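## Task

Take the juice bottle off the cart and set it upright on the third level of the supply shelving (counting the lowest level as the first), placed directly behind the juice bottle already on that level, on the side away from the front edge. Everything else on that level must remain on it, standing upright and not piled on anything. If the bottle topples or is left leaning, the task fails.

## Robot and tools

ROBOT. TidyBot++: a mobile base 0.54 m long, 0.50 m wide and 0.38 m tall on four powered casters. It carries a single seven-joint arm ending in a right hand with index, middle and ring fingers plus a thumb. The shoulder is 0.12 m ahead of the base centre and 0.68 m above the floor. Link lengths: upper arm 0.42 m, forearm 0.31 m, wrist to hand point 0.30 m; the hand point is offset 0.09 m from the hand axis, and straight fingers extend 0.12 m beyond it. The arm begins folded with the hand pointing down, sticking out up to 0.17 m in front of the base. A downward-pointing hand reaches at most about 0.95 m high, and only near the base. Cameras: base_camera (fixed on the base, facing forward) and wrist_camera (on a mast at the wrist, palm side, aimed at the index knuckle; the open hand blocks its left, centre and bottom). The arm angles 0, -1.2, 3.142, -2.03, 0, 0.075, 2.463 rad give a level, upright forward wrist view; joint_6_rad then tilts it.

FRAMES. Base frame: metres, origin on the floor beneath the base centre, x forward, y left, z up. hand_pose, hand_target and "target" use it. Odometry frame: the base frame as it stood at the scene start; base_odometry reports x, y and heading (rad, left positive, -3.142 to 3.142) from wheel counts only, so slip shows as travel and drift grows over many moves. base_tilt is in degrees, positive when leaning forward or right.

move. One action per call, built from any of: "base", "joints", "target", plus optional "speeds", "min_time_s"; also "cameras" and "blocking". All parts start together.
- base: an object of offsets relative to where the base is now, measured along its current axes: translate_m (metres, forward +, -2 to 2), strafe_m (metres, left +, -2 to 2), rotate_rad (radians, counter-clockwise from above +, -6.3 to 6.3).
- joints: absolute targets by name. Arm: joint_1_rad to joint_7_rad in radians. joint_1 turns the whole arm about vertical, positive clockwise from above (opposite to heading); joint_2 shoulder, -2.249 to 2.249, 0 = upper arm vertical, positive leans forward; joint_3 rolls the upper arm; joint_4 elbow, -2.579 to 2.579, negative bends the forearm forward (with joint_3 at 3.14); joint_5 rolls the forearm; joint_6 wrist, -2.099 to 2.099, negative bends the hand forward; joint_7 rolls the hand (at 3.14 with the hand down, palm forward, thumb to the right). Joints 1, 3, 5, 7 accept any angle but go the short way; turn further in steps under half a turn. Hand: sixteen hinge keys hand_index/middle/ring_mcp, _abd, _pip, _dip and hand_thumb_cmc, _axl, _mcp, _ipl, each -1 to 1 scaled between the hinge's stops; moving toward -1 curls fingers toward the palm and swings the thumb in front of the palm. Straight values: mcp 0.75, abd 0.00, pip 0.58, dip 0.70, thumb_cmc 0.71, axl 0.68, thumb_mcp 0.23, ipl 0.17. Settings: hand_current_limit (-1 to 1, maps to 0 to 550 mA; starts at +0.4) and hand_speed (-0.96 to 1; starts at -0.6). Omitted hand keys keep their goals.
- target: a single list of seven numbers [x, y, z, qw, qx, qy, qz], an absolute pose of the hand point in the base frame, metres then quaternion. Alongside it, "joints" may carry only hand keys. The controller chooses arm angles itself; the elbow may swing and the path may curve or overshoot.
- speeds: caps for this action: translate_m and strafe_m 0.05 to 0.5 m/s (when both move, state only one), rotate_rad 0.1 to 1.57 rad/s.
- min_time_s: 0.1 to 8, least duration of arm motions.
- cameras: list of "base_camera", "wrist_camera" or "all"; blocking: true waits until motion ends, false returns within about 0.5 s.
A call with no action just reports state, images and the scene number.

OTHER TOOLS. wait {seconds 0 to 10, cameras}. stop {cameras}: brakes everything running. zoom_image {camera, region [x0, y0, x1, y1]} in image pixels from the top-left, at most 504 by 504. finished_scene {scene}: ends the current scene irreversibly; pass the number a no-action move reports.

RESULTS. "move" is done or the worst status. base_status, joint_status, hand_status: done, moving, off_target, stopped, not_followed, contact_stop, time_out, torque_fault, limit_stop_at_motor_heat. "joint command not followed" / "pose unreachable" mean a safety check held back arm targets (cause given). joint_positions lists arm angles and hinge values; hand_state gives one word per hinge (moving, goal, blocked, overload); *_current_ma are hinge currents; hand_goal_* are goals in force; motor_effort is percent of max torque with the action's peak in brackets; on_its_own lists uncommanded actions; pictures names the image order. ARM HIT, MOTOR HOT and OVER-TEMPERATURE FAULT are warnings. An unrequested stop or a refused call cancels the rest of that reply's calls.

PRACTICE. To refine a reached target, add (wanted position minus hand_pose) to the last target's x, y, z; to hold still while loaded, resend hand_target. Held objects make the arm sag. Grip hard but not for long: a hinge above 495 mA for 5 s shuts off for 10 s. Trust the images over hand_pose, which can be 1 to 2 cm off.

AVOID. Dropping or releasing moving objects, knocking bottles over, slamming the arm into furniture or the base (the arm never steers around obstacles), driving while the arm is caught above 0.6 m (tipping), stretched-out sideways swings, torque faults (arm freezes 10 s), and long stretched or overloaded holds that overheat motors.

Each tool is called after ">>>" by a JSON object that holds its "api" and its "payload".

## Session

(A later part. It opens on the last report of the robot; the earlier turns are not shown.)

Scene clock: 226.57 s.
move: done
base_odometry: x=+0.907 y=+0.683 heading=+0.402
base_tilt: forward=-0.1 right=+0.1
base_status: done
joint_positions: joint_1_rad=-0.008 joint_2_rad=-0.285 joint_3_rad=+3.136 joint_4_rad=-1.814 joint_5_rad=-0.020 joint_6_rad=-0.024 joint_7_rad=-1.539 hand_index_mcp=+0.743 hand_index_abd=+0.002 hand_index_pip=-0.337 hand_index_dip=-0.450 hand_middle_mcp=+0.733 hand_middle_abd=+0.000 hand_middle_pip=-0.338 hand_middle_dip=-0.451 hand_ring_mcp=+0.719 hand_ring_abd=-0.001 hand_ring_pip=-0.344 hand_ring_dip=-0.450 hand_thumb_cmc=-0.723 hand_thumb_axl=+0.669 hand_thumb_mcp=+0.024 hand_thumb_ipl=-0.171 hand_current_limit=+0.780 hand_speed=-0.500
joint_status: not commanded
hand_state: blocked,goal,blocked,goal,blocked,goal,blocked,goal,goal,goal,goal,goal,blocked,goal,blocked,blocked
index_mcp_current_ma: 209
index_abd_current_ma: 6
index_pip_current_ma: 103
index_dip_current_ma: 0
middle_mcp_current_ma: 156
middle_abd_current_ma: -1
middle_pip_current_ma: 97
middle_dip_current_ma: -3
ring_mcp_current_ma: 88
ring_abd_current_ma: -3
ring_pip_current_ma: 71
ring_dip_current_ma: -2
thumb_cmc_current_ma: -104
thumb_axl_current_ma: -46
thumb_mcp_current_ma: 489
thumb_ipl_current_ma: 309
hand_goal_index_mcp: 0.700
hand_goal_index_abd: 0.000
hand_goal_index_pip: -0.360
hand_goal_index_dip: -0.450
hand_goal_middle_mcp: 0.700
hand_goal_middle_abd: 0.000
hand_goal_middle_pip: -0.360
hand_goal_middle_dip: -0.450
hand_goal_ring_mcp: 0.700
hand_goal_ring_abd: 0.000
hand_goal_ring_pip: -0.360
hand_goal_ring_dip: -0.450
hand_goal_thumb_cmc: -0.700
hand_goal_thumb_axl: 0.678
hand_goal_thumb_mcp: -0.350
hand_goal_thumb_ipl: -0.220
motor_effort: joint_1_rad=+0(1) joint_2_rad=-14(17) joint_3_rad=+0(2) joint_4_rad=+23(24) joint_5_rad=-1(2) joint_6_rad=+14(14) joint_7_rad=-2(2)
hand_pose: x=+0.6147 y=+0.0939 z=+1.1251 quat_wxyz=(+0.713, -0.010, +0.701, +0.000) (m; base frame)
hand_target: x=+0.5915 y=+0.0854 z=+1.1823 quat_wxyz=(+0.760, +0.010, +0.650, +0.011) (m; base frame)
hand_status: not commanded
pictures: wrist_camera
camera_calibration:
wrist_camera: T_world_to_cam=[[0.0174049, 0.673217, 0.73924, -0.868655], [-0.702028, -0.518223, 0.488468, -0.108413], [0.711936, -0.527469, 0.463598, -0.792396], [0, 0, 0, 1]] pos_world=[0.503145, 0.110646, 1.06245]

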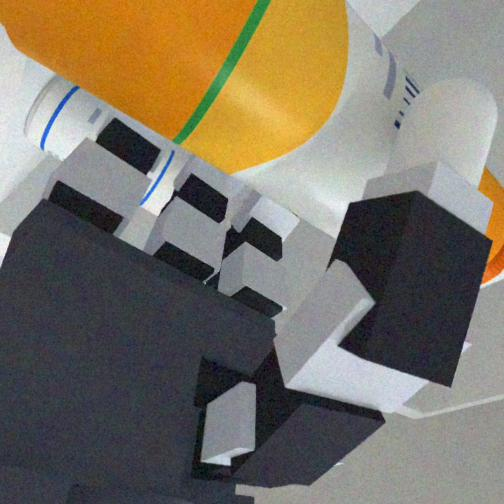

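>>> {"api": "move", "payload": {"base": {"translate_m":0.182}, "speeds": {"translate_m":0.2}, "cameras": ["wrist_camera"]}}

Scene clock: 228.37 s.
move: done
base_odometry: x=+1.075 y=+0.755 heading=+0.402
base_tilt: forward=-0.1 right=+0.1
base_status: done
joint_positions: joint_1_rad=-0.008 joint_2_rad=-0.289 joint_3_rad=+3.136 joint_4_rad=-1.815 joint_5_rad=-0.020 joint_6_rad=-0.023 joint_7_rad=-1.539 hand_index_mcp=+0.743 hand_index_abd=+0.002 hand_index_pip=-0.337 hand_index_dip=-0.450 hand_middle_mcp=+0.733 hand_middle_abd=+0.000 hand_middle_pip=-0.338 hand_middle_dip=-0.451 hand_ring_mcp=+0.719 hand_ring_abd=-0.001 hand_ring_pip=-0.344 hand_ring_dip=-0.450 hand_thumb_cmc=-0.723 hand_thumb_axl=+0.669 hand_thumb_mcp=+0.025 hand_thumb_ipl=-0.171 hand_current_limit=+0.780 hand_speed=-0.500
joint_status: not commanded
hand_state: blocked,goal,blocked,goal,blocked,goal,blocked,goal,goal,goal,goal,goal,blocked,goal,blocked,blocked
index_mcp_current_ma: 207
index_abd_current_ma: 6
index_pip_current_ma: 102
index_dip_current_ma: 0
middle_mcp_current_ma: 156
middle_abd_current_ma: -1
middle_pip_current_ma: 96
middle_dip_current_ma: -3
ring_mcp_current_ma: 88
ring_abd_current_ma: -3
ring_pip_current_ma: 71
ring_dip_current_ma: -2
thumb_cmc_current_ma: -105
thumb_axl_current_ma: -47
thumb_mcp_current_ma: 489
thumb_ipl_current_ma: 309
hand_goal_index_mcp: 0.700
hand_goal_index_abd: 0.000
hand_goal_index_pip: -0.360
hand_goal_index_dip: -0.450
hand_goal_middle_mcp: 0.700
hand_goal_middle_abd: 0.000
hand_goal_middle_pip: -0.360
hand_goal_middle_dip: -0.450
hand_goal_ring_mcp: 0.700
hand_goal_ring_abd: 0.000
hand_goal_ring_pip: -0.360
hand_goal_ring_dip: -0.450
hand_goal_thumb_cmc: -0.700
hand_goal_thumb_axl: 0.678
hand_goal_thumb_mcp: -0.350
hand_goal_thumb_ipl: -0.220
motor_effort: joint_1_rad=+1(2) joint_2_rad=-13(17) joint_3_rad=+1(2) joint_4_rad=+23(23) joint_5_rad=-1(2) joint_6_rad=+14(14) joint_7_rad=-2(3)
hand_pose: x=+0.6127 y=+0.0939 z=+1.1274 quat_wxyz=(+0.715, -0.009, +0.699, +0.000) (m; base frame)
hand_target: x=+0.5915 y=+0.0854 z=+1.1823 quat_wxyz=(+0.760, +0.010, +0.650, +0.011) (m; base frame)
hand_status: not commanded
pictures: wrist_camera
camera_calibration:
wrist_camera: T_world_to_cam=[[0.0135867, 0.673038, 0.739483, -0.868225], [-0.704532, -0.518347, 0.484717, -0.105197], [0.709542, -0.527575, 0.467135, -0.79453], [0, 0, 0, 1]] pos_world=[0.501434, 0.110646, 1.06418]

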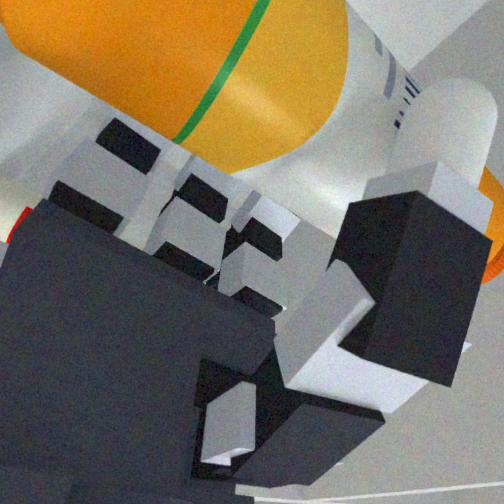

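>>> {"api": "move", "payload": {"joints": {"joint_2_rad":-0.332,"joint_4_rad":-1.90,"joint_6_rad":0.14}, "min_time_s": 1.5}}

>>> {"api": "move", "payload": {"joints": {"joint_2_rad":-0.335,"joint_4_rad":-1.945,"joint_6_rad":0.18}, "min_time_s": 1, "cameras": ["wrist_camera"]}}

Scene clock: 230.53 s.
move: done
base_odometry: x=+1.075 y=+0.755 heading=+0.402
base_tilt: forward=-0.1 right=+0.1
base_status: not commanded
joint_positions: joint_1_rad=-0.008 joint_2_rad=-0.289 joint_3_rad=+3.136 joint_4_rad=-1.909 joint_5_rad=-0.020 joint_6_rad=+0.055 joint_7_rad=-1.540 hand_index_mcp=+0.743 hand_index_abd=+0.001 hand_index_pip=-0.337 hand_index_dip=-0.450 hand_middle_mcp=+0.733 hand_middle_abd=+0.000 hand_middle_pip=-0.338 hand_middle_dip=-0.451 hand_ring_mcp=+0.719 hand_ring_abd=-0.001 hand_ring_pip=-0.344 hand_ring_dip=-0.450 hand_thumb_cmc=-0.723 hand_thumb_axl=+0.669 hand_thumb_mcp=+0.025 hand_thumb_ipl=-0.171 hand_current_limit=+0.780 hand_speed=-0.500
joint_status: all done
hand_state: blocked,goal,blocked,goal,blocked,goal,blocked,goal,goal,goal,goal,goal,blocked,goal,blocked,blocked
index_mcp_current_ma: 207
index_abd_current_ma: 5
index_pip_current_ma: 102
index_dip_current_ma: -1
middle_mcp_current_ma: 156
middle_abd_current_ma: -1
middle_pip_current_ma: 96
middle_dip_current_ma: -3
ring_mcp_current_ma: 88
ring_abd_current_ma: -3
ring_pip_current_ma: 71
ring_dip_current_ma: -2
thumb_cmc_current_ma: -105
thumb_axl_current_ma: -47
thumb_mcp_current_ma: 490
thumb_ipl_current_ma: 309
hand_goal_index_mcp: 0.700
hand_goal_index_abd: 0.000
hand_goal_index_pip: -0.360
hand_goal_index_dip: -0.450
hand_goal_middle_mcp: 0.700
hand_goal_middle_abd: 0.000
hand_goal_middle_pip: -0.360
hand_goal_middle_dip: -0.450
hand_goal_ring_mcp: 0.700
hand_goal_ring_abd: 0.000
hand_goal_ring_pip: -0.360
hand_goal_ring_dip: -0.450
hand_goal_thumb_cmc: -0.700
hand_goal_thumb_axl: 0.678
hand_goal_thumb_mcp: -0.350
hand_goal_thumb_ipl: -0.220
motor_effort: joint_1_rad=+0(1) joint_2_rad=-13(14) joint_3_rad=+1(1) joint_4_rad=+22(24) joint_5_rad=-1(2) joint_6_rad=+13(15) joint_7_rad=-2(2)
hand_pose: x=+0.6132 y=+0.0934 z=+1.0929 quat_wxyz=(+0.709, -0.009, +0.705, +0.000) (m; base frame)
hand_target: x=+0.5911 y=+0.0854 z=+1.1483 quat_wxyz=(+0.756, +0.010, +0.655, +0.011) (m; base frame)
hand_status: not commanded
pictures: none

Scene clock: 231.83 s.
move: done
base_odometry: x=+1.075 y=+0.755 heading=+0.402
base_tilt: forward=-0.1 right=+0.2
base_status: not commanded
joint_positions: joint_1_rad=-0.008 joint_2_rad=-0.292 joint_3_rad=+3.136 joint_4_rad=-1.940 joint_5_rad=-0.020 joint_6_rad=+0.110 joint_7_rad=-1.545 hand_index_mcp=+0.743 hand_index_abd=+0.001 hand_index_pip=-0.337 hand_index_dip=-0.451 hand_middle_mcp=+0.733 hand_middle_abd=+0.000 hand_middle_pip=-0.340 hand_middle_dip=-0.451 hand_ring_mcp=+0.719 hand_ring_abd=-0.001 hand_ring_pip=-0.349 hand_ring_dip=-0.450 hand_thumb_cmc=-0.723 hand_thumb_axl=+0.669 hand_thumb_mcp=+0.025 hand_thumb_ipl=-0.171 hand_current_limit=+0.780 hand_speed=-0.500
joint_status: all done
hand_state: blocked,goal,blocked,goal,blocked,goal,goal,goal,goal,goal,goal,goal,blocked,goal,blocked,blocked
index_mcp_current_ma: 207
index_abd_current_ma: 5
index_pip_current_ma: 102
index_dip_current_ma: -2
middle_mcp_current_ma: 156
middle_abd_current_ma: -1
middle_pip_current_ma: 86
middle_dip_current_ma: -5
ring_mcp_current_ma: 86
ring_abd_current_ma: -3
ring_pip_current_ma: 48
ring_dip_current_ma: -2
thumb_cmc_current_ma: -102
thumb_axl_current_ma: -47
thumb_mcp_current_ma: 490
thumb_ipl_current_ma: 309
hand_goal_index_mcp: 0.700
hand_goal_index_abd: 0.000
hand_goal_index_pip: -0.360
hand_goal_index_dip: -0.450
hand_goal_middle_mcp: 0.700
hand_goal_middle_abd: 0.000
hand_goal_middle_pip: -0.360
hand_goal_middle_dip: -0.450
hand_goal_ring_mcp: 0.700
hand_goal_ring_abd: 0.000
hand_goal_ring_pip: -0.360
hand_goal_ring_dip: -0.450
hand_goal_thumb_cmc: -0.700
hand_goal_thumb_axl: 0.678
hand_goal_thumb_mcp: -0.350
hand_goal_thumb_ipl: -0.220
motor_effort: joint_1_rad=+0(1) joint_2_rad=-11(14) joint_3_rad=+0(1) joint_4_rad=+20(22) joint_5_rad=+0(1) joint_6_rad=+11(14) joint_7_rad=-2(2)
hand_pose: x=+0.6109 y=+0.0929 z=+1.0925 quat_wxyz=(+0.719, -0.006, +0.695, +0.001) (m; base frame)
hand_target: x=+0.5898 y=+0.0854 z=+1.1341 quat_wxyz=(+0.755, +0.010, +0.656, +0.011) (m; base frame)
hand_status: not commanded
pictures: wrist_camera
camera_calibration:
wrist_camera: T_world_to_cam=[[0.00717016, 0.668672, 0.743522, -0.841707], [-0.711032, -0.519406, 0.473974, -0.0743196], [0.703123, -0.532067, 0.471723, -0.778106], [0, 0, 0, 1]] pos_world=[0.500296, 0.11022, 1.0281]

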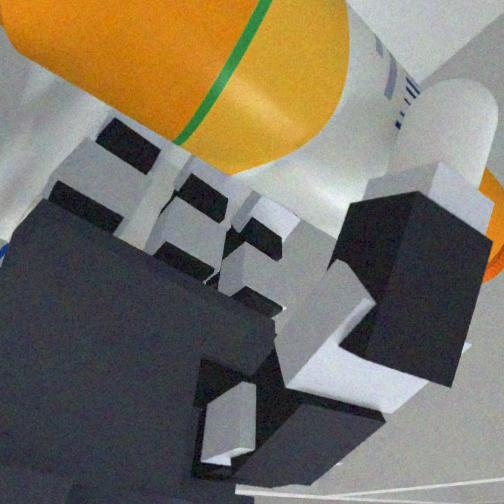

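>>> {"api": "move", "payload": {"joints": {"joint_2_rad":-0.325,"joint_4_rad":-1.945,"joint_6_rad":0.135}, "min_time_s": 0.8}}

Scene clock: 233.23 s.
move: done
base_odometry: x=+1.075 y=+0.755 heading=+0.402
base_tilt: forward=-0.1 right=+0.1
base_status: not commanded
joint_positions: joint_1_rad=-0.008 joint_2_rad=-0.292 joint_3_rad=+3.136 joint_4_rad=-1.940 joint_5_rad=-0.020 joint_6_rad=+0.110 joint_7_rad=-1.545 hand_index_mcp=+0.743 hand_index_abd=+0.001 hand_index_pip=-0.337 hand_index_dip=-0.451 hand_middle_mcp=+0.733 hand_middle_abd=+0.000 hand_middle_pip=-0.340 hand_middle_dip=-0.451 hand_ring_mcp=+0.719 hand_ring_abd=-0.001 hand_ring_pip=-0.349 hand_ring_dip=-0.450 hand_thumb_cmc=-0.723 hand_thumb_axl=+0.669 hand_thumb_mcp=+0.025 hand_thumb_ipl=-0.171 hand_current_limit=+0.780 hand_speed=-0.500
joint_status: all done
hand_state: blocked,goal,blocked,goal,blocked,goal,goal,goal,goal,goal,goal,goal,blocked,goal,blocked,blocked
index_mcp_current_ma: 207
index_abd_current_ma: 5
index_pip_current_ma: 102
index_dip_current_ma: -2
middle_mcp_current_ma: 156
middle_abd_current_ma: -1
middle_pip_current_ma: 86
middle_dip_current_ma: -5
ring_mcp_current_ma: 86
ring_abd_current_ma: -3
ring_pip_current_ma: 48
ring_dip_current_ma: -2
thumb_cmc_current_ma: -102
thumb_axl_current_ma: -47
thumb_mcp_current_ma: 489
thumb_ipl_current_ma: 309
hand_goal_index_mcp: 0.700
hand_goal_index_abd: 0.000
hand_goal_index_pip: -0.360
hand_goal_index_dip: -0.450
hand_goal_middle_mcp: 0.700
hand_goal_middle_abd: 0.000
hand_goal_middle_pip: -0.360
hand_goal_middle_dip: -0.450
hand_goal_ring_mcp: 0.700
hand_goal_ring_abd: 0.000
hand_goal_ring_pip: -0.360
hand_goal_ring_dip: -0.450
hand_goal_thumb_cmc: -0.700
hand_goal_thumb_axl: 0.678
hand_goal_thumb_mcp: -0.350
hand_goal_thumb_ipl: -0.220
motor_effort: joint_1_rad=+0(1) joint_2_rad=-11(12) joint_3_rad=+0(1) joint_4_rad=+20(21) joint_5_rad=+0(1) joint_6_rad=+11(12) joint_7_rad=-1(2)
hand_pose: x=+0.6109 y=+0.0929 z=+1.0925 quat_wxyz=(+0.719, -0.006, +0.695, +0.001) (m; base frame)
hand_target: x=+0.5969 y=+0.0854 z=+1.1160 quat_wxyz=(+0.737, +0.010, +0.676, +0.011) (m; base frame)
hand_status: not commanded
pictures: none

>>> {"api": "move", "payload": {"joints": {"joint_2_rad":-0.32,"joint_4_rad":-1.96,"joint_6_rad":0.07}, "min_time_s": 0.8}}

Scene clock: 234.50 s.
move: done
base_odometry: x=+1.075 y=+0.755 heading=+0.402
base_tilt: forward=-0.2 right=+0.1
base_status: not commanded
joint_positions: joint_1_rad=-0.008 joint_2_rad=-0.292 joint_3_rad=+3.137 joint_4_rad=-1.941 joint_5_rad=-0.020 joint_6_rad=+0.110 joint_7_rad=-1.549 hand_index_mcp=+0.743 hand_index_abd=+0.000 hand_index_pip=-0.337 hand_index_dip=-0.452 hand_middle_mcp=+0.733 hand_middle_abd=+0.000 hand_middle_pip=-0.340 hand_middle_dip=-0.452 hand_ring_mcp=+0.719 hand_ring_abd=-0.001 hand_ring_pip=-0.349 hand_ring_dip=-0.450 hand_thumb_cmc=-0.722 hand_thumb_axl=+0.669 hand_thumb_mcp=+0.025 hand_thumb_ipl=-0.171 hand_current_limit=+0.780 hand_speed=-0.500
joint_status: all done
hand_state: blocked,goal,blocked,goal,blocked,goal,goal,goal,goal,goal,goal,goal,blocked,goal,blocked,blocked
index_mcp_current_ma: 207
index_abd_current_ma: 1
index_pip_current_ma: 102
index_dip_current_ma: -9
middle_mcp_current_ma: 156
middle_abd_current_ma: -1
middle_pip_current_ma: 86
middle_dip_current_ma: -9
ring_mcp_current_ma: 86
ring_abd_current_ma: -3
ring_pip_current_ma: 48
ring_dip_current_ma: -2
thumb_cmc_current_ma: -100
thumb_axl_current_ma: -47
thumb_mcp_current_ma: 489
thumb_ipl_current_ma: 309
hand_goal_index_mcp: 0.700
hand_goal_index_abd: 0.000
hand_goal_index_pip: -0.360
hand_goal_index_dip: -0.450
hand_goal_middle_mcp: 0.700
hand_goal_middle_abd: 0.000
hand_goal_middle_pip: -0.360
hand_goal_middle_dip: -0.450
hand_goal_ring_mcp: 0.700
hand_goal_ring_abd: 0.000
hand_goal_ring_pip: -0.360
hand_goal_ring_dip: -0.450
hand_goal_thumb_cmc: -0.700
hand_goal_thumb_axl: 0.678
hand_goal_thumb_mcp: -0.350
hand_goal_thumb_ipl: -0.220
motor_effort: joint_1_rad=-1(1) joint_2_rad=-9(12) joint_3_rad=-1(1) joint_4_rad=+18(21) joint_5_rad=+0(1) joint_6_rad=+9(11) joint_7_rad=-1(2)
hand_pose: x=+0.6109 y=+0.0925 z=+1.0920 quat_wxyz=(+0.718, -0.005, +0.696, +0.003) (m; base frame)
hand_target: x=+0.6017 y=+0.0854 z=+1.0849 quat_wxyz=(+0.707, +0.011, +0.707, +0.010) (m; base frame)
hand_status: not commanded
pictures: none

>>> {"api": "move", "payload": {"joints": {"hand_index_mcp":0.86,"hand_middle_mcp":0.86,"hand_ring_mcp":0.86,"hand_thumb_mcp":0.12,"hand_thumb_ipl":-0.17}, "cameras": ["wrist_camera"]}}

Scene clock: 235.63 s.
move: done
base_odometry: x=+1.075 y=+0.755 heading=+0.402
base_tilt: forward=-0.1 right=+0.1
base_status: not commanded
joint_positions: joint_1_rad=-0.008 joint_2_rad=-0.292 joint_3_rad=+3.137 joint_4_rad=-1.942 joint_5_rad=-0.020 joint_6_rad=+0.110 joint_7_rad=-1.550 hand_index_mcp=+0.859 hand_index_abd=+0.000 hand_index_pip=-0.357 hand_index_dip=-0.452 hand_middle_mcp=+0.858 hand_middle_abd=+0.000 hand_middle_pip=-0.357 hand_middle_dip=-0.452 hand_ring_mcp=+0.858 hand_ring_abd=-0.001 hand_ring_pip=-0.357 hand_ring_dip=-0.450 hand_thumb_cmc=-0.722 hand_thumb_axl=+0.673 hand_thumb_mcp=+0.119 hand_thumb_ipl=-0.168 hand_current_limit=+0.780 hand_speed=-0.500
joint_status: all done
hand_state: goal,goal,goal,goal,goal,goal,goal,goal,goal,goal,goal,goal,blocked,goal,goal,goal
index_mcp_current_ma: -5
index_abd_current_ma: 1
index_pip_current_ma: 12
index_dip_current_ma: -9
middle_mcp_current_ma: -9
middle_abd_current_ma: -1
middle_pip_current_ma: 11
middle_dip_current_ma: -9
ring_mcp_current_ma: -9
ring_abd_current_ma: -3
ring_pip_current_ma: 13
ring_dip_current_ma: -2
thumb_cmc_current_ma: -98
thumb_axl_current_ma: -24
thumb_mcp_current_ma: -7
thumb_ipl_current_ma: 12
hand_goal_index_mcp: 0.860
hand_goal_index_abd: 0.000
hand_goal_index_pip: -0.360
hand_goal_index_dip: -0.450
hand_goal_middle_mcp: 0.860
hand_goal_middle_abd: 0.000
hand_goal_middle_pip: -0.360
hand_goal_middle_dip: -0.450
hand_goal_ring_mcp: 0.860
hand_goal_ring_abd: 0.000
hand_goal_ring_pip: -0.360
hand_goal_ring_dip: -0.450
hand_goal_thumb_cmc: -0.700
hand_goal_thumb_axl: 0.678
hand_goal_thumb_mcp: 0.120
hand_goal_thumb_ipl: -0.170
motor_effort: joint_1_rad=+1(1) joint_2_rad=-9(10) joint_3_rad=+1(1) joint_4_rad=+18(18) joint_5_rad=+0(1) joint_6_rad=+9(9) joint_7_rad=-1(1)
hand_pose: x=+0.6109 y=+0.0925 z=+1.0919 quat_wxyz=(+0.718, -0.004, +0.696, +0.003) (m; base frame)
hand_target: x=+0.6017 y=+0.0854 z=+1.0849 quat_wxyz=(+0.707, +0.011, +0.707, +0.010) (m; base frame)
hand_status: not commanded
pictures: wrist_camera
camera_calibration:
wrist_camera: T_world_to_cam=[[0.00870301, 0.664584, 0.747163, -0.845502], [-0.710343, -0.521786, 0.472391, -0.0726187], [0.703802, -0.534853, 0.467541, -0.773689], [0, 0, 0, 1]] pos_world=[0.500298, 0.110206, 1.02776]

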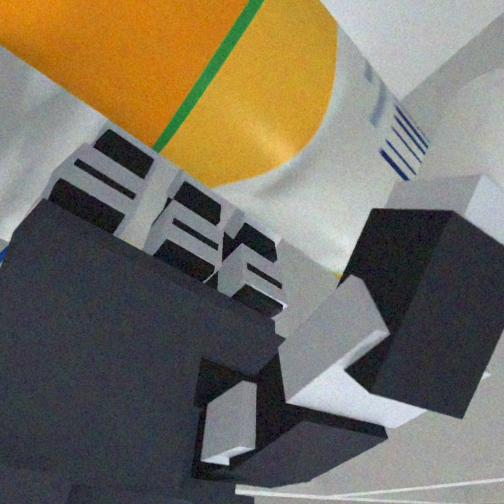

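>>> {"api": "move", "payload": {"joints": {"hand_index_dip":0.5,"hand_middle_dip":0.5,"hand_ring_dip":0.5,"hand_index_pip":0.1,"hand_middle_pip":0.1,"hand_ring_pip":0.1,"hand_thumb_mcp":0.4}}}

>>> {"api": "move", "payload": {"joints": {"hand_index_pip":0.58,"hand_middle_pip":0.58,"hand_ring_pip":0.58,"hand_index_dip":0.7,"hand_middle_dip":0.7,"hand_ring_dip":0.7,"hand_index_mcp":0.85,"hand_middle_mcp":0.85,"hand_ring_mcp":0.85}, "cameras": ["wrist_camera"]}}

Scene clock: 237.20 s.
move: done
base_odometry: x=+1.075 y=+0.755 heading=+0.402
base_tilt: forward=-0.1 right=+0.1
base_status: not commanded
joint_positions: joint_1_rad=-0.008 joint_2_rad=-0.292 joint_3_rad=+3.137 joint_4_rad=-1.942 joint_5_rad=-0.020 joint_6_rad=+0.110 joint_7_rad=-1.550 hand_index_mcp=+0.862 hand_index_abd=-0.001 hand_index_pip=+0.097 hand_index_dip=+0.497 hand_middle_mcp=+0.858 hand_middle_abd=-0.001 hand_middle_pip=+0.097 hand_middle_dip=+0.497 hand_ring_mcp=+0.858 hand_ring_abd=-0.001 hand_ring_pip=+0.097 hand_ring_dip=+0.497 hand_thumb_cmc=-0.722 hand_thumb_axl=+0.676 hand_thumb_mcp=+0.398 hand_thumb_ipl=-0.168 hand_current_limit=+0.780 hand_speed=-0.500
joint_status: all done
hand_state: goal,goal,goal,goal,goal,goal,goal,goal,goal,goal,goal,goal,blocked,goal,goal,goal
index_mcp_current_ma: 9
index_abd_current_ma: -4
index_pip_current_ma: -12
index_dip_current_ma: -11
middle_mcp_current_ma: -8
middle_abd_current_ma: -3
middle_pip_current_ma: -12
middle_dip_current_ma: -10
ring_mcp_current_ma: -8
ring_abd_current_ma: -4
ring_pip_current_ma: -13
ring_dip_current_ma: -12
thumb_cmc_current_ma: -98
thumb_axl_current_ma: -8
thumb_mcp_current_ma: -10
thumb_ipl_current_ma: 11
hand_goal_index_mcp: 0.860
hand_goal_index_abd: 0.000
hand_goal_index_pip: 0.100
hand_goal_index_dip: 0.500
hand_goal_middle_mcp: 0.860
hand_goal_middle_abd: 0.000
hand_goal_middle_pip: 0.100
hand_goal_middle_dip: 0.500
hand_goal_ring_mcp: 0.860
hand_goal_ring_abd: 0.000
hand_goal_ring_pip: 0.100
hand_goal_ring_dip: 0.500
hand_goal_thumb_cmc: -0.700
hand_goal_thumb_axl: 0.678
hand_goal_thumb_mcp: 0.400
hand_goal_thumb_ipl: -0.170
motor_effort: joint_1_rad=+1(1) joint_2_rad=-9(10) joint_3_rad=+0(1) joint_4_rad=+18(18) joint_5_rad=+0(1) joint_6_rad=+9(9) joint_7_rad=-1(1)
hand_pose: x=+0.6109 y=+0.0925 z=+1.0918 quat_wxyz=(+0.718, -0.004, +0.696, +0.003) (m; base frame)
hand_target: x=+0.6017 y=+0.0854 z=+1.0849 quat_wxyz=(+0.707, +0.011, +0.707, +0.010) (m; base frame)
hand_status: not commanded
pictures: none

Scene clock: 237.93 s.
move: done
base_odometry: x=+1.075 y=+0.755 heading=+0.402
base_tilt: forward=-0.1 right=+0.1
base_status: not commanded
joint_positions: joint_1_rad=-0.008 joint_2_rad=-0.292 joint_3_rad=+3.137 joint_4_rad=-1.942 joint_5_rad=-0.020 joint_6_rad=+0.110 joint_7_rad=-1.550 hand_index_mcp=+0.853 hand_index_abd=-0.002 hand_index_pip=+0.577 hand_index_dip=+0.697 hand_middle_mcp=+0.852 hand_middle_abd=-0.001 hand_middle_pip=+0.577 hand_middle_dip=+0.698 hand_ring_mcp=+0.852 hand_ring_abd=-0.001 hand_ring_pip=+0.577 hand_ring_dip=+0.697 hand_thumb_cmc=-0.722 hand_thumb_axl=+0.676 hand_thumb_mcp=+0.398 hand_thumb_ipl=-0.168 hand_current_limit=+0.780 hand_speed=-0.500
joint_status: all done
hand_state: goal,goal,goal,goal,goal,goal,goal,goal,goal,goal,goal,goal,blocked,goal,goal,goal
index_mcp_current_ma: 11
index_abd_current_ma: -5
index_pip_current_ma: -12
index_dip_current_ma: -11
middle_mcp_current_ma: 9
middle_abd_current_ma: -5
middle_pip_current_ma: -11
middle_dip_current_ma: -10
ring_mcp_current_ma: 8
ring_abd_current_ma: -5
ring_pip_current_ma: -13
ring_dip_current_ma: -12
thumb_cmc_current_ma: -98
thumb_axl_current_ma: -8
thumb_mcp_current_ma: -10
thumb_ipl_current_ma: 11
hand_goal_index_mcp: 0.850
hand_goal_index_abd: 0.000
hand_goal_index_pip: 0.580
hand_goal_index_dip: 0.700
hand_goal_middle_mcp: 0.850
hand_goal_middle_abd: 0.000
hand_goal_middle_pip: 0.580
hand_goal_middle_dip: 0.700
hand_goal_ring_mcp: 0.850
hand_goal_ring_abd: 0.000
hand_goal_ring_pip: 0.580
hand_goal_ring_dip: 0.700
hand_goal_thumb_cmc: -0.700
hand_goal_thumb_axl: 0.678
hand_goal_thumb_mcp: 0.400
hand_goal_thumb_ipl: -0.170
motor_effort: joint_1_rad=+1(1) joint_2_rad=-10(10) joint_3_rad=+0(1) joint_4_rad=+18(18) joint_5_rad=+0(1) joint_6_rad=+9(9) joint_7_rad=+0(1)
hand_pose: x=+0.6109 y=+0.0925 z=+1.0918 quat_wxyz=(+0.718, -0.004, +0.696, +0.003) (m; base frame)
hand_target: x=+0.6017 y=+0.0854 z=+1.0849 quat_wxyz=(+0.707, +0.011, +0.707, +0.010) (m; base frame)
hand_status: not commanded
pictures: wrist_camera
camera_calibration:
wrist_camera: T_world_to_cam=[[0.00870816, 0.66451, 0.747229, -0.845564], [-0.71031, -0.521855, 0.472363, -0.0725979], [0.703835, -0.534878, 0.467464, -0.773622], [0, 0, 0, 1]] pos_world=[0.500298, 0.110206, 1.02776]

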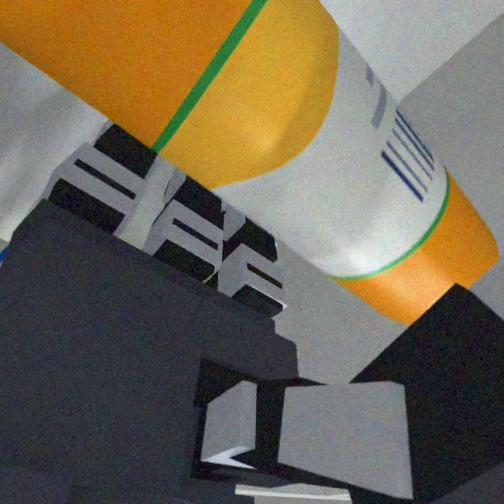

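>>> {"api": "move", "payload": {"base": {"translate_m": -0.3}, "speeds": {"translate_m": 0.15}, "cameras": ["all"]}}

Scene clock: 241.53 s.
move: done
base_odometry: x=+0.798 y=+0.638 heading=+0.402
base_tilt: forward=-0.1 right=+0.1
base_status: done
joint_positions: joint_1_rad=-0.008 joint_2_rad=-0.305 joint_3_rad=+3.137 joint_4_rad=-1.944 joint_5_rad=-0.020 joint_6_rad=+0.110 joint_7_rad=-1.551 hand_index_mcp=+0.852 hand_index_abd=-0.002 hand_index_pip=+0.577 hand_index_dip=+0.697 hand_middle_mcp=+0.852 hand_middle_abd=-0.002 hand_middle_pip=+0.577 hand_middle_dip=+0.698 hand_ring_mcp=+0.851 hand_ring_abd=-0.002 hand_ring_pip=+0.577 hand_ring_dip=+0.697 hand_thumb_cmc=-0.722 hand_thumb_axl=+0.676 hand_thumb_mcp=+0.398 hand_thumb_ipl=-0.168 hand_current_limit=+0.780 hand_speed=-0.500
joint_status: not commanded
hand_state: goal,goal,goal,goal,goal,goal,goal,goal,goal,goal,goal,goal,blocked,goal,goal,goal
index_mcp_current_ma: 7
index_abd_current_ma: -6
index_pip_current_ma: -11
index_dip_current_ma: -11
middle_mcp_current_ma: 6
middle_abd_current_ma: -5
middle_pip_current_ma: -10
middle_dip_current_ma: -10
ring_mcp_current_ma: 6
ring_abd_current_ma: -6
ring_pip_current_ma: -12
ring_dip_current_ma: -12
thumb_cmc_current_ma: -97
thumb_axl_current_ma: -8
thumb_mcp_current_ma: -9
thumb_ipl_current_ma: 11
hand_goal_index_mcp: 0.850
hand_goal_index_abd: 0.000
hand_goal_index_pip: 0.580
hand_goal_index_dip: 0.700
hand_goal_middle_mcp: 0.850
hand_goal_middle_abd: 0.000
hand_goal_middle_pip: 0.580
hand_goal_middle_dip: 0.700
hand_goal_ring_mcp: 0.850
hand_goal_ring_abd: 0.000
hand_goal_ring_pip: 0.580
hand_goal_ring_dip: 0.700
hand_goal_thumb_cmc: -0.700
hand_goal_thumb_axl: 0.678
hand_goal_thumb_mcp: 0.400
hand_goal_thumb_ipl: -0.170
motor_effort: joint_1_rad=+0(1) joint_2_rad=-9(13) joint_3_rad=+1(2) joint_4_rad=+18(18) joint_5_rad=+1(1) joint_6_rad=+9(10) joint_7_rad=+0(1)
hand_pose: x=+0.6056 y=+0.0922 z=+1.0972 quat_wxyz=(+0.722, -0.004, +0.692, +0.003) (m; base frame)
hand_target: x=+0.6017 y=+0.0854 z=+1.0849 quat_wxyz=(+0.707, +0.011, +0.707, +0.010) (m; base frame)
hand_status: not commanded
pictures: base_camera, wrist_camera
camera_calibration:
wrist_camera: T_world_to_cam=[[0.000575117, 0.664267, 0.747496, -0.844638], [-0.715874, -0.52165, 0.464119, -0.0666664], [0.69823, -0.535379, 0.475231, -0.777552], [0, 0, 0, 1]] pos_world=[0.495671, 0.110003, 1.03182]

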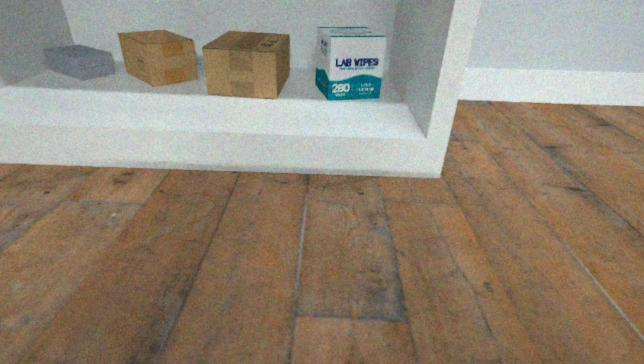

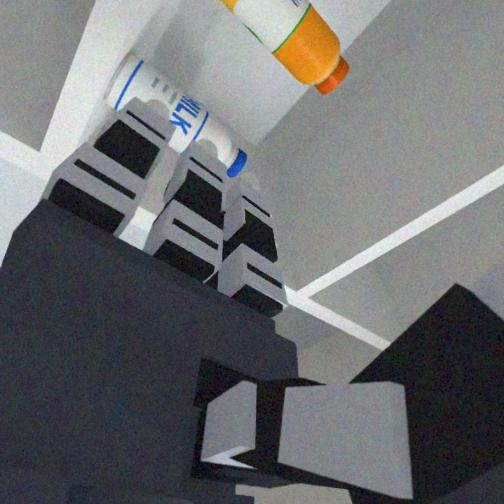

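>>> {"api": "move", "payload": {"joints": {"joint_7_rad": 0.8, "joint_2_rad": -0.86, "joint_4_rad": -1.735, "joint_6_rad": -0.35, "hand_thumb_cmc": -0.571}}}

>>> {"api": "move", "payload": {"joints": {"joint_7_rad": 2.463}, "cameras": ["wrist_camera"]}}

Scene clock: 247.30 s.
move: done
base_odometry: x=+0.798 y=+0.638 heading=+0.402
base_tilt: forward=-0.1 right=+0.1
base_status: not commanded
joint_positions: joint_1_rad=-0.008 joint_2_rad=-0.844 joint_3_rad=+3.137 joint_4_rad=-1.752 joint_5_rad=-0.020 joint_6_rad=-0.281 joint_7_rad=+0.747 hand_index_mcp=+0.844 hand_index_abd=+0.000 hand_index_pip=+0.577 hand_index_dip=+0.697 hand_middle_mcp=+0.844 hand_middle_abd=+0.000 hand_middle_pip=+0.577 hand_middle_dip=+0.698 hand_ring_mcp=+0.844 hand_ring_abd=+0.000 hand_ring_pip=+0.577 hand_ring_dip=+0.697 hand_thumb_cmc=-0.567 hand_thumb_axl=+0.676 hand_thumb_mcp=+0.399 hand_thumb_ipl=-0.168 hand_current_limit=+0.780 hand_speed=-0.500
joint_status: all done
hand_state: goal,goal,goal,goal,goal,goal,goal,goal,goal,goal,goal,goal,goal,goal,goal,goal
index_mcp_current_ma: -28
index_abd_current_ma: -1
index_pip_current_ma: -11
index_dip_current_ma: -11
middle_mcp_current_ma: -27
middle_abd_current_ma: -1
middle_pip_current_ma: -10
middle_dip_current_ma: -10
ring_mcp_current_ma: -25
ring_abd_current_ma: -1
ring_pip_current_ma: -12
ring_dip_current_ma: -12
thumb_cmc_current_ma: 11
thumb_axl_current_ma: -7
thumb_mcp_current_ma: -3
thumb_ipl_current_ma: 11
hand_goal_index_mcp: 0.850
hand_goal_index_abd: 0.000
hand_goal_index_pip: 0.580
hand_goal_index_dip: 0.700
hand_goal_middle_mcp: 0.850
hand_goal_middle_abd: 0.000
hand_goal_middle_pip: 0.580
hand_goal_middle_dip: 0.700
hand_goal_ring_mcp: 0.850
hand_goal_ring_abd: 0.000
hand_goal_ring_pip: 0.580
hand_goal_ring_dip: 0.700
hand_goal_thumb_cmc: -0.570
hand_goal_thumb_axl: 0.678
hand_goal_thumb_mcp: 0.400
hand_goal_thumb_ipl: -0.170
motor_effort: joint_1_rad=+0(1) joint_2_rad=+8(11) joint_3_rad=+1(1) joint_4_rad=+15(19) joint_5_rad=+1(1) joint_6_rad=+9(10) joint_7_rad=+0(1)
hand_pose: x=+0.3621 y=-0.0323 z=+1.1944 quat_wxyz=(+0.343, -0.514, +0.223, -0.754) (m; base frame)
hand_target: x=+0.3506 y=-0.0440 z=+1.1890 quat_wxyz=(+0.308, -0.533, +0.216, -0.758) (m; base frame)
hand_status: not commanded
pictures: none

Scene clock: 249.50 s.
move: done
base_odometry: x=+0.798 y=+0.638 heading=+0.402
base_tilt: forward=-0.2 right=+0.1
base_status: not commanded
joint_positions: joint_1_rad=-0.008 joint_2_rad=-0.844 joint_3_rad=+3.137 joint_4_rad=-1.752 joint_5_rad=-0.020 joint_6_rad=-0.281 joint_7_rad=+2.414 hand_index_mcp=+0.855 hand_index_abd=+0.001 hand_index_pip=+0.579 hand_index_dip=+0.697 hand_middle_mcp=+0.855 hand_middle_abd=+0.001 hand_middle_pip=+0.579 hand_middle_dip=+0.698 hand_ring_mcp=+0.855 hand_ring_abd=+0.001 hand_ring_pip=+0.579 hand_ring_dip=+0.697 hand_thumb_cmc=-0.564 hand_thumb_axl=+0.676 hand_thumb_mcp=+0.400 hand_thumb_ipl=-0.168 hand_current_limit=+0.780 hand_speed=-0.500
joint_status: all done
hand_state: goal,goal,goal,goal,goal,goal,goal,goal,goal,goal,goal,goal,goal,goal,goal,goal
index_mcp_current_ma: 23
index_abd_current_ma: 4
index_pip_current_ma: -4
index_dip_current_ma: -10
middle_mcp_current_ma: 22
middle_abd_current_ma: 3
middle_pip_current_ma: -3
middle_dip_current_ma: -9
ring_mcp_current_ma: 21
ring_abd_current_ma: 3
ring_pip_current_ma: -4
ring_dip_current_ma: -11
thumb_cmc_current_ma: 26
thumb_axl_current_ma: -7
thumb_mcp_current_ma: -1
thumb_ipl_current_ma: 11
hand_goal_index_mcp: 0.850
hand_goal_index_abd: 0.000
hand_goal_index_pip: 0.580
hand_goal_index_dip: 0.700
hand_goal_middle_mcp: 0.850
hand_goal_middle_abd: 0.000
hand_goal_middle_pip: 0.580
hand_goal_middle_dip: 0.700
hand_goal_ring_mcp: 0.850
hand_goal_ring_abd: 0.000
hand_goal_ring_pip: 0.580
hand_goal_ring_dip: 0.700
hand_goal_thumb_cmc: -0.570
hand_goal_thumb_axl: 0.678
hand_goal_thumb_mcp: 0.400
hand_goal_thumb_ipl: -0.170
motor_effort: joint_1_rad=+0(1) joint_2_rad=+8(8) joint_3_rad=+1(1) joint_4_rad=+15(15) joint_5_rad=+1(1) joint_6_rad=+8(9) joint_7_rad=+0(1)
hand_pose: x=+0.3160 y=-0.0672 z=+1.3109 quat_wxyz=(-0.327, -0.511, -0.230, -0.761) (m; base frame)
hand_target: x=+0.3074 y=-0.0699 z=+1.3088 quat_wxyz=(-0.353, -0.519, -0.248, -0.738) (m; base frame)
hand_status: not commanded
pictures: wrist_camera
camera_calibration:
wrist_camera: T_world_to_cam=[[0.0601167, -0.998191, -0.00014576, -0.04879], [-0.384552, -0.0230251, -0.922816, 1.29069], [0.921144, 0.0555328, -0.38524, 0.335006], [0, 0, 0, 1]] pos_world=[0.190681, -0.0375873, 1.32012]

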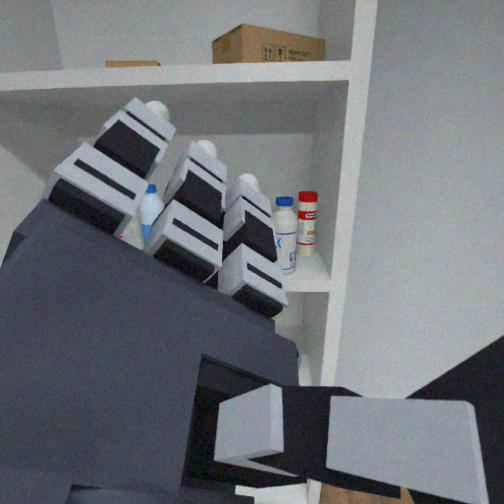

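>>> {"api": "move", "payload": {"joints": {"hand_index_mcp": -0.6, "hand_index_pip": -0.6, "hand_middle_mcp": -0.6, "hand_middle_pip": -0.6, "hand_ring_mcp": -0.6, "hand_ring_pip": -0.6, "hand_speed": 0.2}, "cameras": ["wrist_camera"]}}

Scene clock: 250.47 s.
move: off_target
base_odometry: x=+0.798 y=+0.638 heading=+0.402
base_tilt: forward=-0.1 right=+0.1
base_status: not commanded
joint_positions: joint_1_rad=-0.008 joint_2_rad=-0.844 joint_3_rad=+3.137 joint_4_rad=-1.751 joint_5_rad=-0.020 joint_6_rad=-0.284 joint_7_rad=+2.414 hand_index_mcp=-0.422 hand_index_abd=+0.001 hand_index_pip=-0.581 hand_index_dip=+0.708 hand_middle_mcp=-0.603 hand_middle_abd=+0.001 hand_middle_pip=-0.600 hand_middle_dip=+0.698 hand_ring_mcp=-0.603 hand_ring_abd=+0.001 hand_ring_pip=-0.600 hand_ring_dip=+0.697 hand_thumb_cmc=-0.564 hand_thumb_axl=+0.680 hand_thumb_mcp=+0.417 hand_thumb_ipl=-0.168 hand_current_limit=+0.780 hand_speed=+0.200
joint_status: hand_index_mcp off_target (ended at -0.422, target -0.600); the others done
hand_state: blocked,goal,goal,goal,goal,goal,goal,goal,goal,goal,goal,goal,goal,goal,goal,goal
index_mcp_current_ma: 490
index_abd_current_ma: 4
index_pip_current_ma: 83
index_dip_current_ma: 32
middle_mcp_current_ma: -12
middle_abd_current_ma: 3
middle_pip_current_ma: 0
middle_dip_current_ma: -8
ring_mcp_current_ma: -11
ring_abd_current_ma: 3
ring_pip_current_ma: 0
ring_dip_current_ma: -10
thumb_cmc_current_ma: 27
thumb_axl_current_ma: 8
thumb_mcp_current_ma: 98
thumb_ipl_current_ma: 10
hand_goal_index_mcp: -0.600
hand_goal_index_abd: 0.000
hand_goal_index_pip: -0.600
hand_goal_index_dip: 0.700
hand_goal_middle_mcp: -0.600
hand_goal_middle_abd: 0.000
hand_goal_middle_pip: -0.600
hand_goal_middle_dip: 0.700
hand_goal_ring_mcp: -0.600
hand_goal_ring_abd: 0.000
hand_goal_ring_pip: -0.600
hand_goal_ring_dip: 0.700
hand_goal_thumb_cmc: -0.570
hand_goal_thumb_axl: 0.678
hand_goal_thumb_mcp: 0.400
hand_goal_thumb_ipl: -0.170
motor_effort: joint_1_rad=+0(1) joint_2_rad=+8(9) joint_3_rad=+1(2) joint_4_rad=+14(15) joint_5_rad=+1(1) joint_6_rad=+8(9) joint_7_rad=+0(1)
hand_pose: x=+0.3162 y=-0.0673 z=+1.3106 quat_wxyz=(-0.327, -0.512, -0.231, -0.760) (m; base frame)
hand_target: x=+0.3074 y=-0.0699 z=+1.3088 quat_wxyz=(-0.353, -0.519, -0.248, -0.738) (m; base frame)
hand_status: not commanded
pictures: wrist_camera
camera_calibration:
wrist_camera: T_world_to_cam=[[0.0597743, -0.998212, 0.000183973, -0.0491763], [-0.386739, -0.0233284, -0.921894, 1.28984], [0.92025, 0.0550344, -0.387442, 0.337841], [0, 0, 0, 1]] pos_world=[0.190874, -0.0375913, 1.32]

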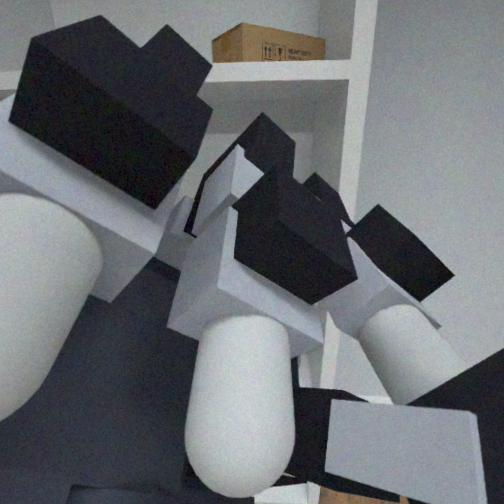

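>>> {"api": "move", "payload": {"joints": {"hand_index_mcp": 0.75, "hand_index_pip": 0.58, "hand_middle_mcp": 0.75, "hand_middle_pip": 0.58, "hand_ring_mcp": 0.75, "hand_ring_pip": 0.58, "hand_index_dip": 0.7, "hand_middle_dip": 0.7, "hand_ring_dip": 0.7, "hand_thumb_mcp": 0.4, "hand_thumb_ipl": 0.17, "hand_thumb_axl": 0.5, "hand_current_limit": 0.5}}}

>>> {"api": "move", "payload": {"joints": {"joint_2_rad": -0.275, "joint_4_rad": -1.885, "joint_6_rad": 0.07, "joint_7_rad": 1.53, "hand_speed": -0.5}, "base": {"strafe_m": 0.157}, "cameras": ["wrist_camera"]}}

Scene clock: 251.90 s.
move: done
base_odometry: x=+0.798 y=+0.638 heading=+0.402
base_tilt: forward=-0.2 right=+0.1
base_status: not commanded
joint_positions: joint_1_rad=-0.008 joint_2_rad=-0.844 joint_3_rad=+3.137 joint_4_rad=-1.751 joint_5_rad=-0.020 joint_6_rad=-0.289 joint_7_rad=+2.415 hand_index_mcp=+0.756 hand_index_abd=+0.001 hand_index_pip=+0.580 hand_index_dip=+0.703 hand_middle_mcp=+0.756 hand_middle_abd=+0.001 hand_middle_pip=+0.580 hand_middle_dip=+0.698 hand_ring_mcp=+0.755 hand_ring_abd=+0.001 hand_ring_pip=+0.580 hand_ring_dip=+0.698 hand_thumb_cmc=-0.564 hand_thumb_axl=+0.502 hand_thumb_mcp=+0.408 hand_thumb_ipl=+0.169 hand_current_limit=+0.500 hand_speed=+0.200
joint_status: all done
hand_state: goal,goal,goal,goal,goal,goal,goal,goal,goal,goal,goal,goal,goal,goal,goal,goal
index_mcp_current_ma: 27
index_abd_current_ma: 4
index_pip_current_ma: -2
index_dip_current_ma: 10
middle_mcp_current_ma: 25
middle_abd_current_ma: 3
middle_pip_current_ma: 0
middle_dip_current_ma: -8
ring_mcp_current_ma: 23
ring_abd_current_ma: 3
ring_pip_current_ma: 0
ring_dip_current_ma: -10
thumb_cmc_current_ma: 27
thumb_axl_current_ma: 7
thumb_mcp_current_ma: 43
thumb_ipl_current_ma: -6
hand_goal_index_mcp: 0.750
hand_goal_index_abd: 0.000
hand_goal_index_pip: 0.580
hand_goal_index_dip: 0.700
hand_goal_middle_mcp: 0.750
hand_goal_middle_abd: 0.000
hand_goal_middle_pip: 0.580
hand_goal_middle_dip: 0.700
hand_goal_ring_mcp: 0.750
hand_goal_ring_abd: 0.000
hand_goal_ring_pip: 0.580
hand_goal_ring_dip: 0.700
hand_goal_thumb_cmc: -0.570
hand_goal_thumb_axl: 0.500
hand_goal_thumb_mcp: 0.400
hand_goal_thumb_ipl: 0.170
motor_effort: joint_1_rad=+0(1) joint_2_rad=+8(9) joint_3_rad=+1(2) joint_4_rad=+15(15) joint_5_rad=+0(1) joint_6_rad=+8(9) joint_7_rad=+0(0)
hand_pose: x=+0.3168 y=-0.0672 z=+1.3095 quat_wxyz=(-0.327, -0.513, -0.232, -0.759) (m; base frame)
hand_target: x=+0.3074 y=-0.0699 z=+1.3088 quat_wxyz=(-0.353, -0.519, -0.248, -0.738) (m; base frame)
hand_status: not commanded
pictures: none

Scene clock: 254.10 s.
move: done
base_odometry: x=+0.737 y=+0.782 heading=+0.402
base_tilt: forward=-0.2 right=+0.1
base_status: done
joint_positions: joint_1_rad=-0.008 joint_2_rad=-0.293 joint_3_rad=+3.137 joint_4_rad=-1.872 joint_5_rad=-0.020 joint_6_rad=+0.013 joint_7_rad=+1.580 hand_index_mcp=+0.753 hand_index_abd=+0.002 hand_index_pip=+0.580 hand_index_dip=+0.703 hand_middle_mcp=+0.753 hand_middle_abd=+0.002 hand_middle_pip=+0.580 hand_middle_dip=+0.698 hand_ring_mcp=+0.752 hand_ring_abd=+0.002 hand_ring_pip=+0.580 hand_ring_dip=+0.698 hand_thumb_cmc=-0.562 hand_thumb_axl=+0.501 hand_thumb_mcp=+0.404 hand_thumb_ipl=+0.169 hand_current_limit=+0.500 hand_speed=-0.500
joint_status: all done
hand_state: goal,goal,goal,goal,goal,goal,goal,goal,goal,goal,goal,goal,goal,goal,goal,goal
index_mcp_current_ma: 11
index_abd_current_ma: 7
index_pip_current_ma: -2
index_dip_current_ma: 10
middle_mcp_current_ma: 11
middle_abd_current_ma: 6
middle_pip_current_ma: 0
middle_dip_current_ma: -8
ring_mcp_current_ma: 10
ring_abd_current_ma: 6
ring_pip_current_ma: 0
ring_dip_current_ma: -10
thumb_cmc_current_ma: 34
thumb_axl_current_ma: 4
thumb_mcp_current_ma: 23
thumb_ipl_current_ma: -6
hand_goal_index_mcp: 0.750
hand_goal_index_abd: 0.000
hand_goal_index_pip: 0.580
hand_goal_index_dip: 0.700
hand_goal_middle_mcp: 0.750
hand_goal_middle_abd: 0.000
hand_goal_middle_pip: 0.580
hand_goal_middle_dip: 0.700
hand_goal_ring_mcp: 0.750
hand_goal_ring_abd: 0.000
hand_goal_ring_pip: 0.580
hand_goal_ring_dip: 0.700
hand_goal_thumb_cmc: -0.570
hand_goal_thumb_axl: 0.500
hand_goal_thumb_mcp: 0.400
hand_goal_thumb_ipl: 0.170
motor_effort: joint_1_rad=+0(1) joint_2_rad=-9(11) joint_3_rad=+0(3) joint_4_rad=+18(19) joint_5_rad=+1(1) joint_6_rad=+9(11) joint_7_rad=+0(1)
hand_pose: x=+0.6141 y=-0.0771 z=+1.0606 quat_wxyz=(+0.007, -0.705, -0.001, -0.709) (m; base frame)
hand_target: x=+0.6210 y=-0.0829 z=+1.0576 quat_wxyz=(+0.015, -0.696, +0.014, -0.718) (m; base frame)
hand_status: not commanded
pictures: wrist_camera
camera_calibration:
wrist_camera: T_world_to_cam=[[0.0509668, -0.655703, -0.753297, 0.75411], [-0.703834, 0.511544, -0.492891, 0.955373], [0.708534, 0.555317, -0.435434, 0.186786], [0, 0, 0, 1]] pos_world=[0.501645, -0.0979683, 1.1203]

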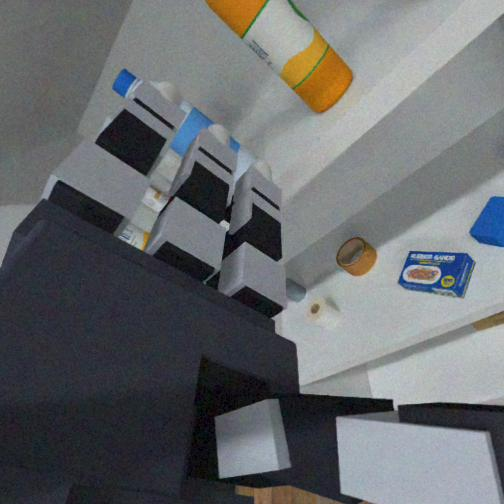

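>>> {"api": "move", "payload": {"base": {"translate_m": 0.2}, "speeds": {"translate_m": 0.2}, "cameras": ["wrist_camera"]}}

Scene clock: 256.23 s.
move: done
base_odometry: x=+0.921 y=+0.861 heading=+0.403
base_tilt: forward=-0.1 right=+0.2
base_status: done
joint_positions: joint_1_rad=-0.008 joint_2_rad=-0.288 joint_3_rad=+3.137 joint_4_rad=-1.872 joint_5_rad=-0.020 joint_6_rad=+0.016 joint_7_rad=+1.579 hand_index_mcp=+0.752 hand_index_abd=+0.002 hand_index_pip=+0.580 hand_index_dip=+0.703 hand_middle_mcp=+0.752 hand_middle_abd=+0.002 hand_middle_pip=+0.580 hand_middle_dip=+0.698 hand_ring_mcp=+0.752 hand_ring_abd=+0.002 hand_ring_pip=+0.580 hand_ring_dip=+0.698 hand_thumb_cmc=-0.562 hand_thumb_axl=+0.501 hand_thumb_mcp=+0.404 hand_thumb_ipl=+0.169 hand_current_limit=+0.500 hand_speed=-0.500
joint_status: not commanded
hand_state: goal,goal,goal,goal,goal,goal,goal,goal,goal,goal,goal,goal,goal,goal,goal,goal
index_mcp_current_ma: 8
index_abd_current_ma: 7
index_pip_current_ma: -2
index_dip_current_ma: 10
middle_mcp_current_ma: 8
middle_abd_current_ma: 7
middle_pip_current_ma: 0
middle_dip_current_ma: -8
ring_mcp_current_ma: 7
ring_abd_current_ma: 7
ring_pip_current_ma: 0
ring_dip_current_ma: -10
thumb_cmc_current_ma: 34
thumb_axl_current_ma: 4
thumb_mcp_current_ma: 21
thumb_ipl_current_ma: -6
hand_goal_index_mcp: 0.750
hand_goal_index_abd: 0.000
hand_goal_index_pip: 0.580
hand_goal_index_dip: 0.700
hand_goal_middle_mcp: 0.750
hand_goal_middle_abd: 0.000
hand_goal_middle_pip: 0.580
hand_goal_middle_dip: 0.700
hand_goal_ring_mcp: 0.750
hand_goal_ring_abd: 0.000
hand_goal_ring_pip: 0.580
hand_goal_ring_dip: 0.700
hand_goal_thumb_cmc: -0.570
hand_goal_thumb_axl: 0.500
hand_goal_thumb_mcp: 0.400
hand_goal_thumb_ipl: 0.170
motor_effort: joint_1_rad=+1(1) joint_2_rad=-9(12) joint_3_rad=+0(1) joint_4_rad=+18(18) joint_5_rad=+1(1) joint_6_rad=+9(10) joint_7_rad=+0(0)
hand_pose: x=+0.6162 y=-0.0771 z=+1.0587 quat_wxyz=(+0.008, -0.706, +0.000, -0.708) (m; base frame)
hand_target: x=+0.6210 y=-0.0829 z=+1.0576 quat_wxyz=(+0.015, -0.696, +0.014, -0.718) (m; base frame)
hand_status: not commanded
pictures: wrist_camera
camera_calibration:
wrist_camera: T_world_to_cam=[[0.0494191, -0.654313, -0.754608, 0.755117], [-0.704845, 0.512449, -0.490499, 0.954032], [0.707638, 0.556121, -0.435864, 0.18567], [0, 0, 0, 1]] pos_world=[0.503741, -0.0980648, 1.1187]

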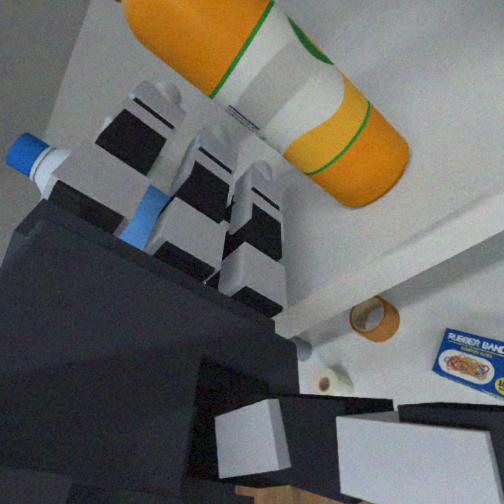

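>>> {"api": "move", "payload": {"base": {"translate_m": 0.103}, "speeds": {"translate_m": 0.12}, "cameras": ["wrist_camera"]}}

Scene clock: 258.03 s.
move: done
base_odometry: x=+1.016 y=+0.901 heading=+0.403
base_tilt: forward=-0.1 right=+0.1
base_status: done
joint_positions: joint_1_rad=-0.008 joint_2_rad=-0.285 joint_3_rad=+3.137 joint_4_rad=-1.872 joint_5_rad=-0.020 joint_6_rad=+0.017 joint_7_rad=+1.579 hand_index_mcp=+0.752 hand_index_abd=+0.002 hand_index_pip=+0.580 hand_index_dip=+0.703 hand_middle_mcp=+0.752 hand_middle_abd=+0.002 hand_middle_pip=+0.580 hand_middle_dip=+0.698 hand_ring_mcp=+0.752 hand_ring_abd=+0.002 hand_ring_pip=+0.580 hand_ring_dip=+0.698 hand_thumb_cmc=-0.562 hand_thumb_axl=+0.501 hand_thumb_mcp=+0.404 hand_thumb_ipl=+0.169 hand_current_limit=+0.500 hand_speed=-0.500
joint_status: not commanded
hand_state: goal,goal,goal,goal,goal,goal,goal,goal,goal,goal,goal,goal,goal,goal,goal,goal
index_mcp_current_ma: 8
index_abd_current_ma: 7
index_pip_current_ma: -2
index_dip_current_ma: 10
middle_mcp_current_ma: 7
middle_abd_current_ma: 7
middle_pip_current_ma: 0
middle_dip_current_ma: -8
ring_mcp_current_ma: 7
ring_abd_current_ma: 7
ring_pip_current_ma: 0
ring_dip_current_ma: -10
thumb_cmc_current_ma: 34
thumb_axl_current_ma: 4
thumb_mcp_current_ma: 20
thumb_ipl_current_ma: -6
hand_goal_index_mcp: 0.750
hand_goal_index_abd: 0.000
hand_goal_index_pip: 0.580
hand_goal_index_dip: 0.700
hand_goal_middle_mcp: 0.750
hand_goal_middle_abd: 0.000
hand_goal_middle_pip: 0.580
hand_goal_middle_dip: 0.700
hand_goal_ring_mcp: 0.750
hand_goal_ring_abd: 0.000
hand_goal_ring_pip: 0.580
hand_goal_ring_dip: 0.700
hand_goal_thumb_cmc: -0.570
hand_goal_thumb_axl: 0.500
hand_goal_thumb_mcp: 0.400
hand_goal_thumb_ipl: 0.170
motor_effort: joint_1_rad=+1(1) joint_2_rad=-10(13) joint_3_rad=+1(2) joint_4_rad=+18(18) joint_5_rad=+1(1) joint_6_rad=+9(10) joint_7_rad=+0(0)
hand_pose: x=+0.6173 y=-0.0771 z=+1.0574 quat_wxyz=(+0.008, -0.707, +0.000, -0.708) (m; base frame)
hand_target: x=+0.6210 y=-0.0829 z=+1.0576 quat_wxyz=(+0.015, -0.696, +0.014, -0.718) (m; base frame)
hand_status: not commanded
pictures: wrist_camera
camera_calibration:
wrist_camera: T_world_to_cam=[[0.0476179, -0.654325, -0.754713, 0.755239], [-0.705931, 0.512506, -0.488875, 0.953139], [0.706678, 0.556054, -0.437504, 0.186579], [0, 0, 0, 1]] pos_world=[0.505037, -0.0980653, 1.11758]

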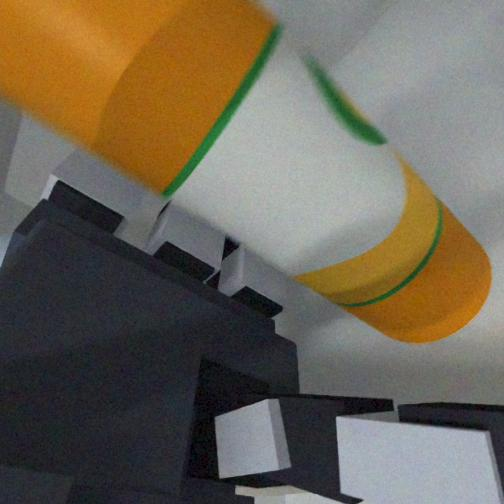

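>>> {"api": "move", "payload": {"base": {"translate_m": -0.007}, "speeds": {"translate_m": 0.1}, "joints": {"hand_index_mcp": 0.1, "hand_middle_mcp": 0.1, "hand_ring_mcp": 0.1, "hand_index_pip": -0.1, "hand_middle_pip": -0.1, "hand_ring_pip": -0.1, "hand_index_dip": 0.0, "hand_middle_dip": 0.0, "hand_ring_dip": 0.0, "hand_speed": -0.4}, "cameras": ["wrist_camera"]}}

Scene clock: 260.17 s.
move: done
base_odometry: x=+1.009 y=+0.899 heading=+0.403
base_tilt: forward=-0.1 right=+0.1
base_status: done
joint_positions: joint_1_rad=-0.008 joint_2_rad=-0.284 joint_3_rad=+3.140 joint_4_rad=-1.873 joint_5_rad=-0.020 joint_6_rad=+0.019 joint_7_rad=+1.577 hand_index_mcp=+0.102 hand_index_abd=+0.005 hand_index_pip=-0.097 hand_index_dip=+0.003 hand_middle_mcp=+0.102 hand_middle_abd=+0.002 hand_middle_pip=-0.097 hand_middle_dip=+0.003 hand_ring_mcp=+0.102 hand_ring_abd=+0.002 hand_ring_pip=-0.097 hand_ring_dip=+0.003 hand_thumb_cmc=-0.562 hand_thumb_axl=+0.501 hand_thumb_mcp=+0.404 hand_thumb_ipl=+0.169 hand_current_limit=+0.500 hand_speed=-0.400
joint_status: all done
hand_state: goal,goal,goal,goal,goal,goal,goal,goal,goal,goal,goal,goal,goal,goal,goal,goal
index_mcp_current_ma: 10
index_abd_current_ma: 17
index_pip_current_ma: 12
index_dip_current_ma: 11
middle_mcp_current_ma: 10
middle_abd_current_ma: 8
middle_pip_current_ma: 12
middle_dip_current_ma: 10
ring_mcp_current_ma: 9
ring_abd_current_ma: 8
ring_pip_current_ma: 12
ring_dip_current_ma: 12
thumb_cmc_current_ma: 34
thumb_axl_current_ma: 4
thumb_mcp_current_ma: 19
thumb_ipl_current_ma: -6
hand_goal_index_mcp: 0.100
hand_goal_index_abd: 0.000
hand_goal_index_pip: -0.100
hand_goal_index_dip: 0.000
hand_goal_middle_mcp: 0.100
hand_goal_middle_abd: 0.000
hand_goal_middle_pip: -0.100
hand_goal_middle_dip: 0.000
hand_goal_ring_mcp: 0.100
hand_goal_ring_abd: 0.000
hand_goal_ring_pip: -0.100
hand_goal_ring_dip: 0.000
hand_goal_thumb_cmc: -0.570
hand_goal_thumb_axl: 0.500
hand_goal_thumb_mcp: 0.400
hand_goal_thumb_ipl: 0.170
motor_effort: joint_1_rad=+0(1) joint_2_rad=-10(13) joint_3_rad=+0(2) joint_4_rad=+18(19) joint_5_rad=+1(2) joint_6_rad=+9(10) joint_7_rad=+0(1)
hand_pose: x=+0.6175 y=-0.0784 z=+1.0568 quat_wxyz=(+0.008, -0.707, +0.001, -0.708) (m; base frame)
hand_target: x=+0.6210 y=-0.0829 z=+1.0576 quat_wxyz=(+0.015, -0.696, +0.014, -0.718) (m; base frame)
hand_status: not commanded
pictures: wrist_camera
camera_calibration:
wrist_camera: T_world_to_cam=[[0.046236, -0.652698, -0.756206, 0.756525], [-0.704661, 0.515258, -0.487815, 0.95207], [0.708037, 0.555423, -0.436107, 0.184533], [0, 0, 0, 1]] pos_world=[0.505251, -0.099273, 1.117]

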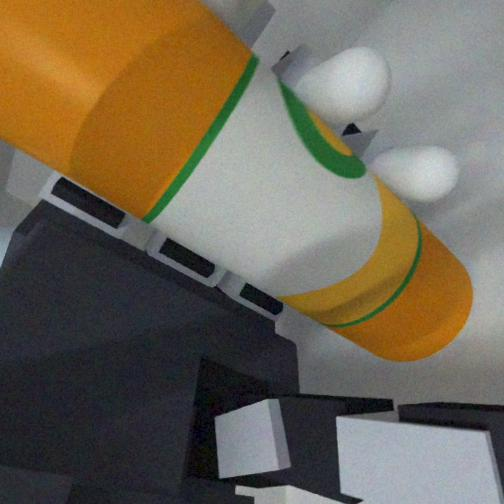

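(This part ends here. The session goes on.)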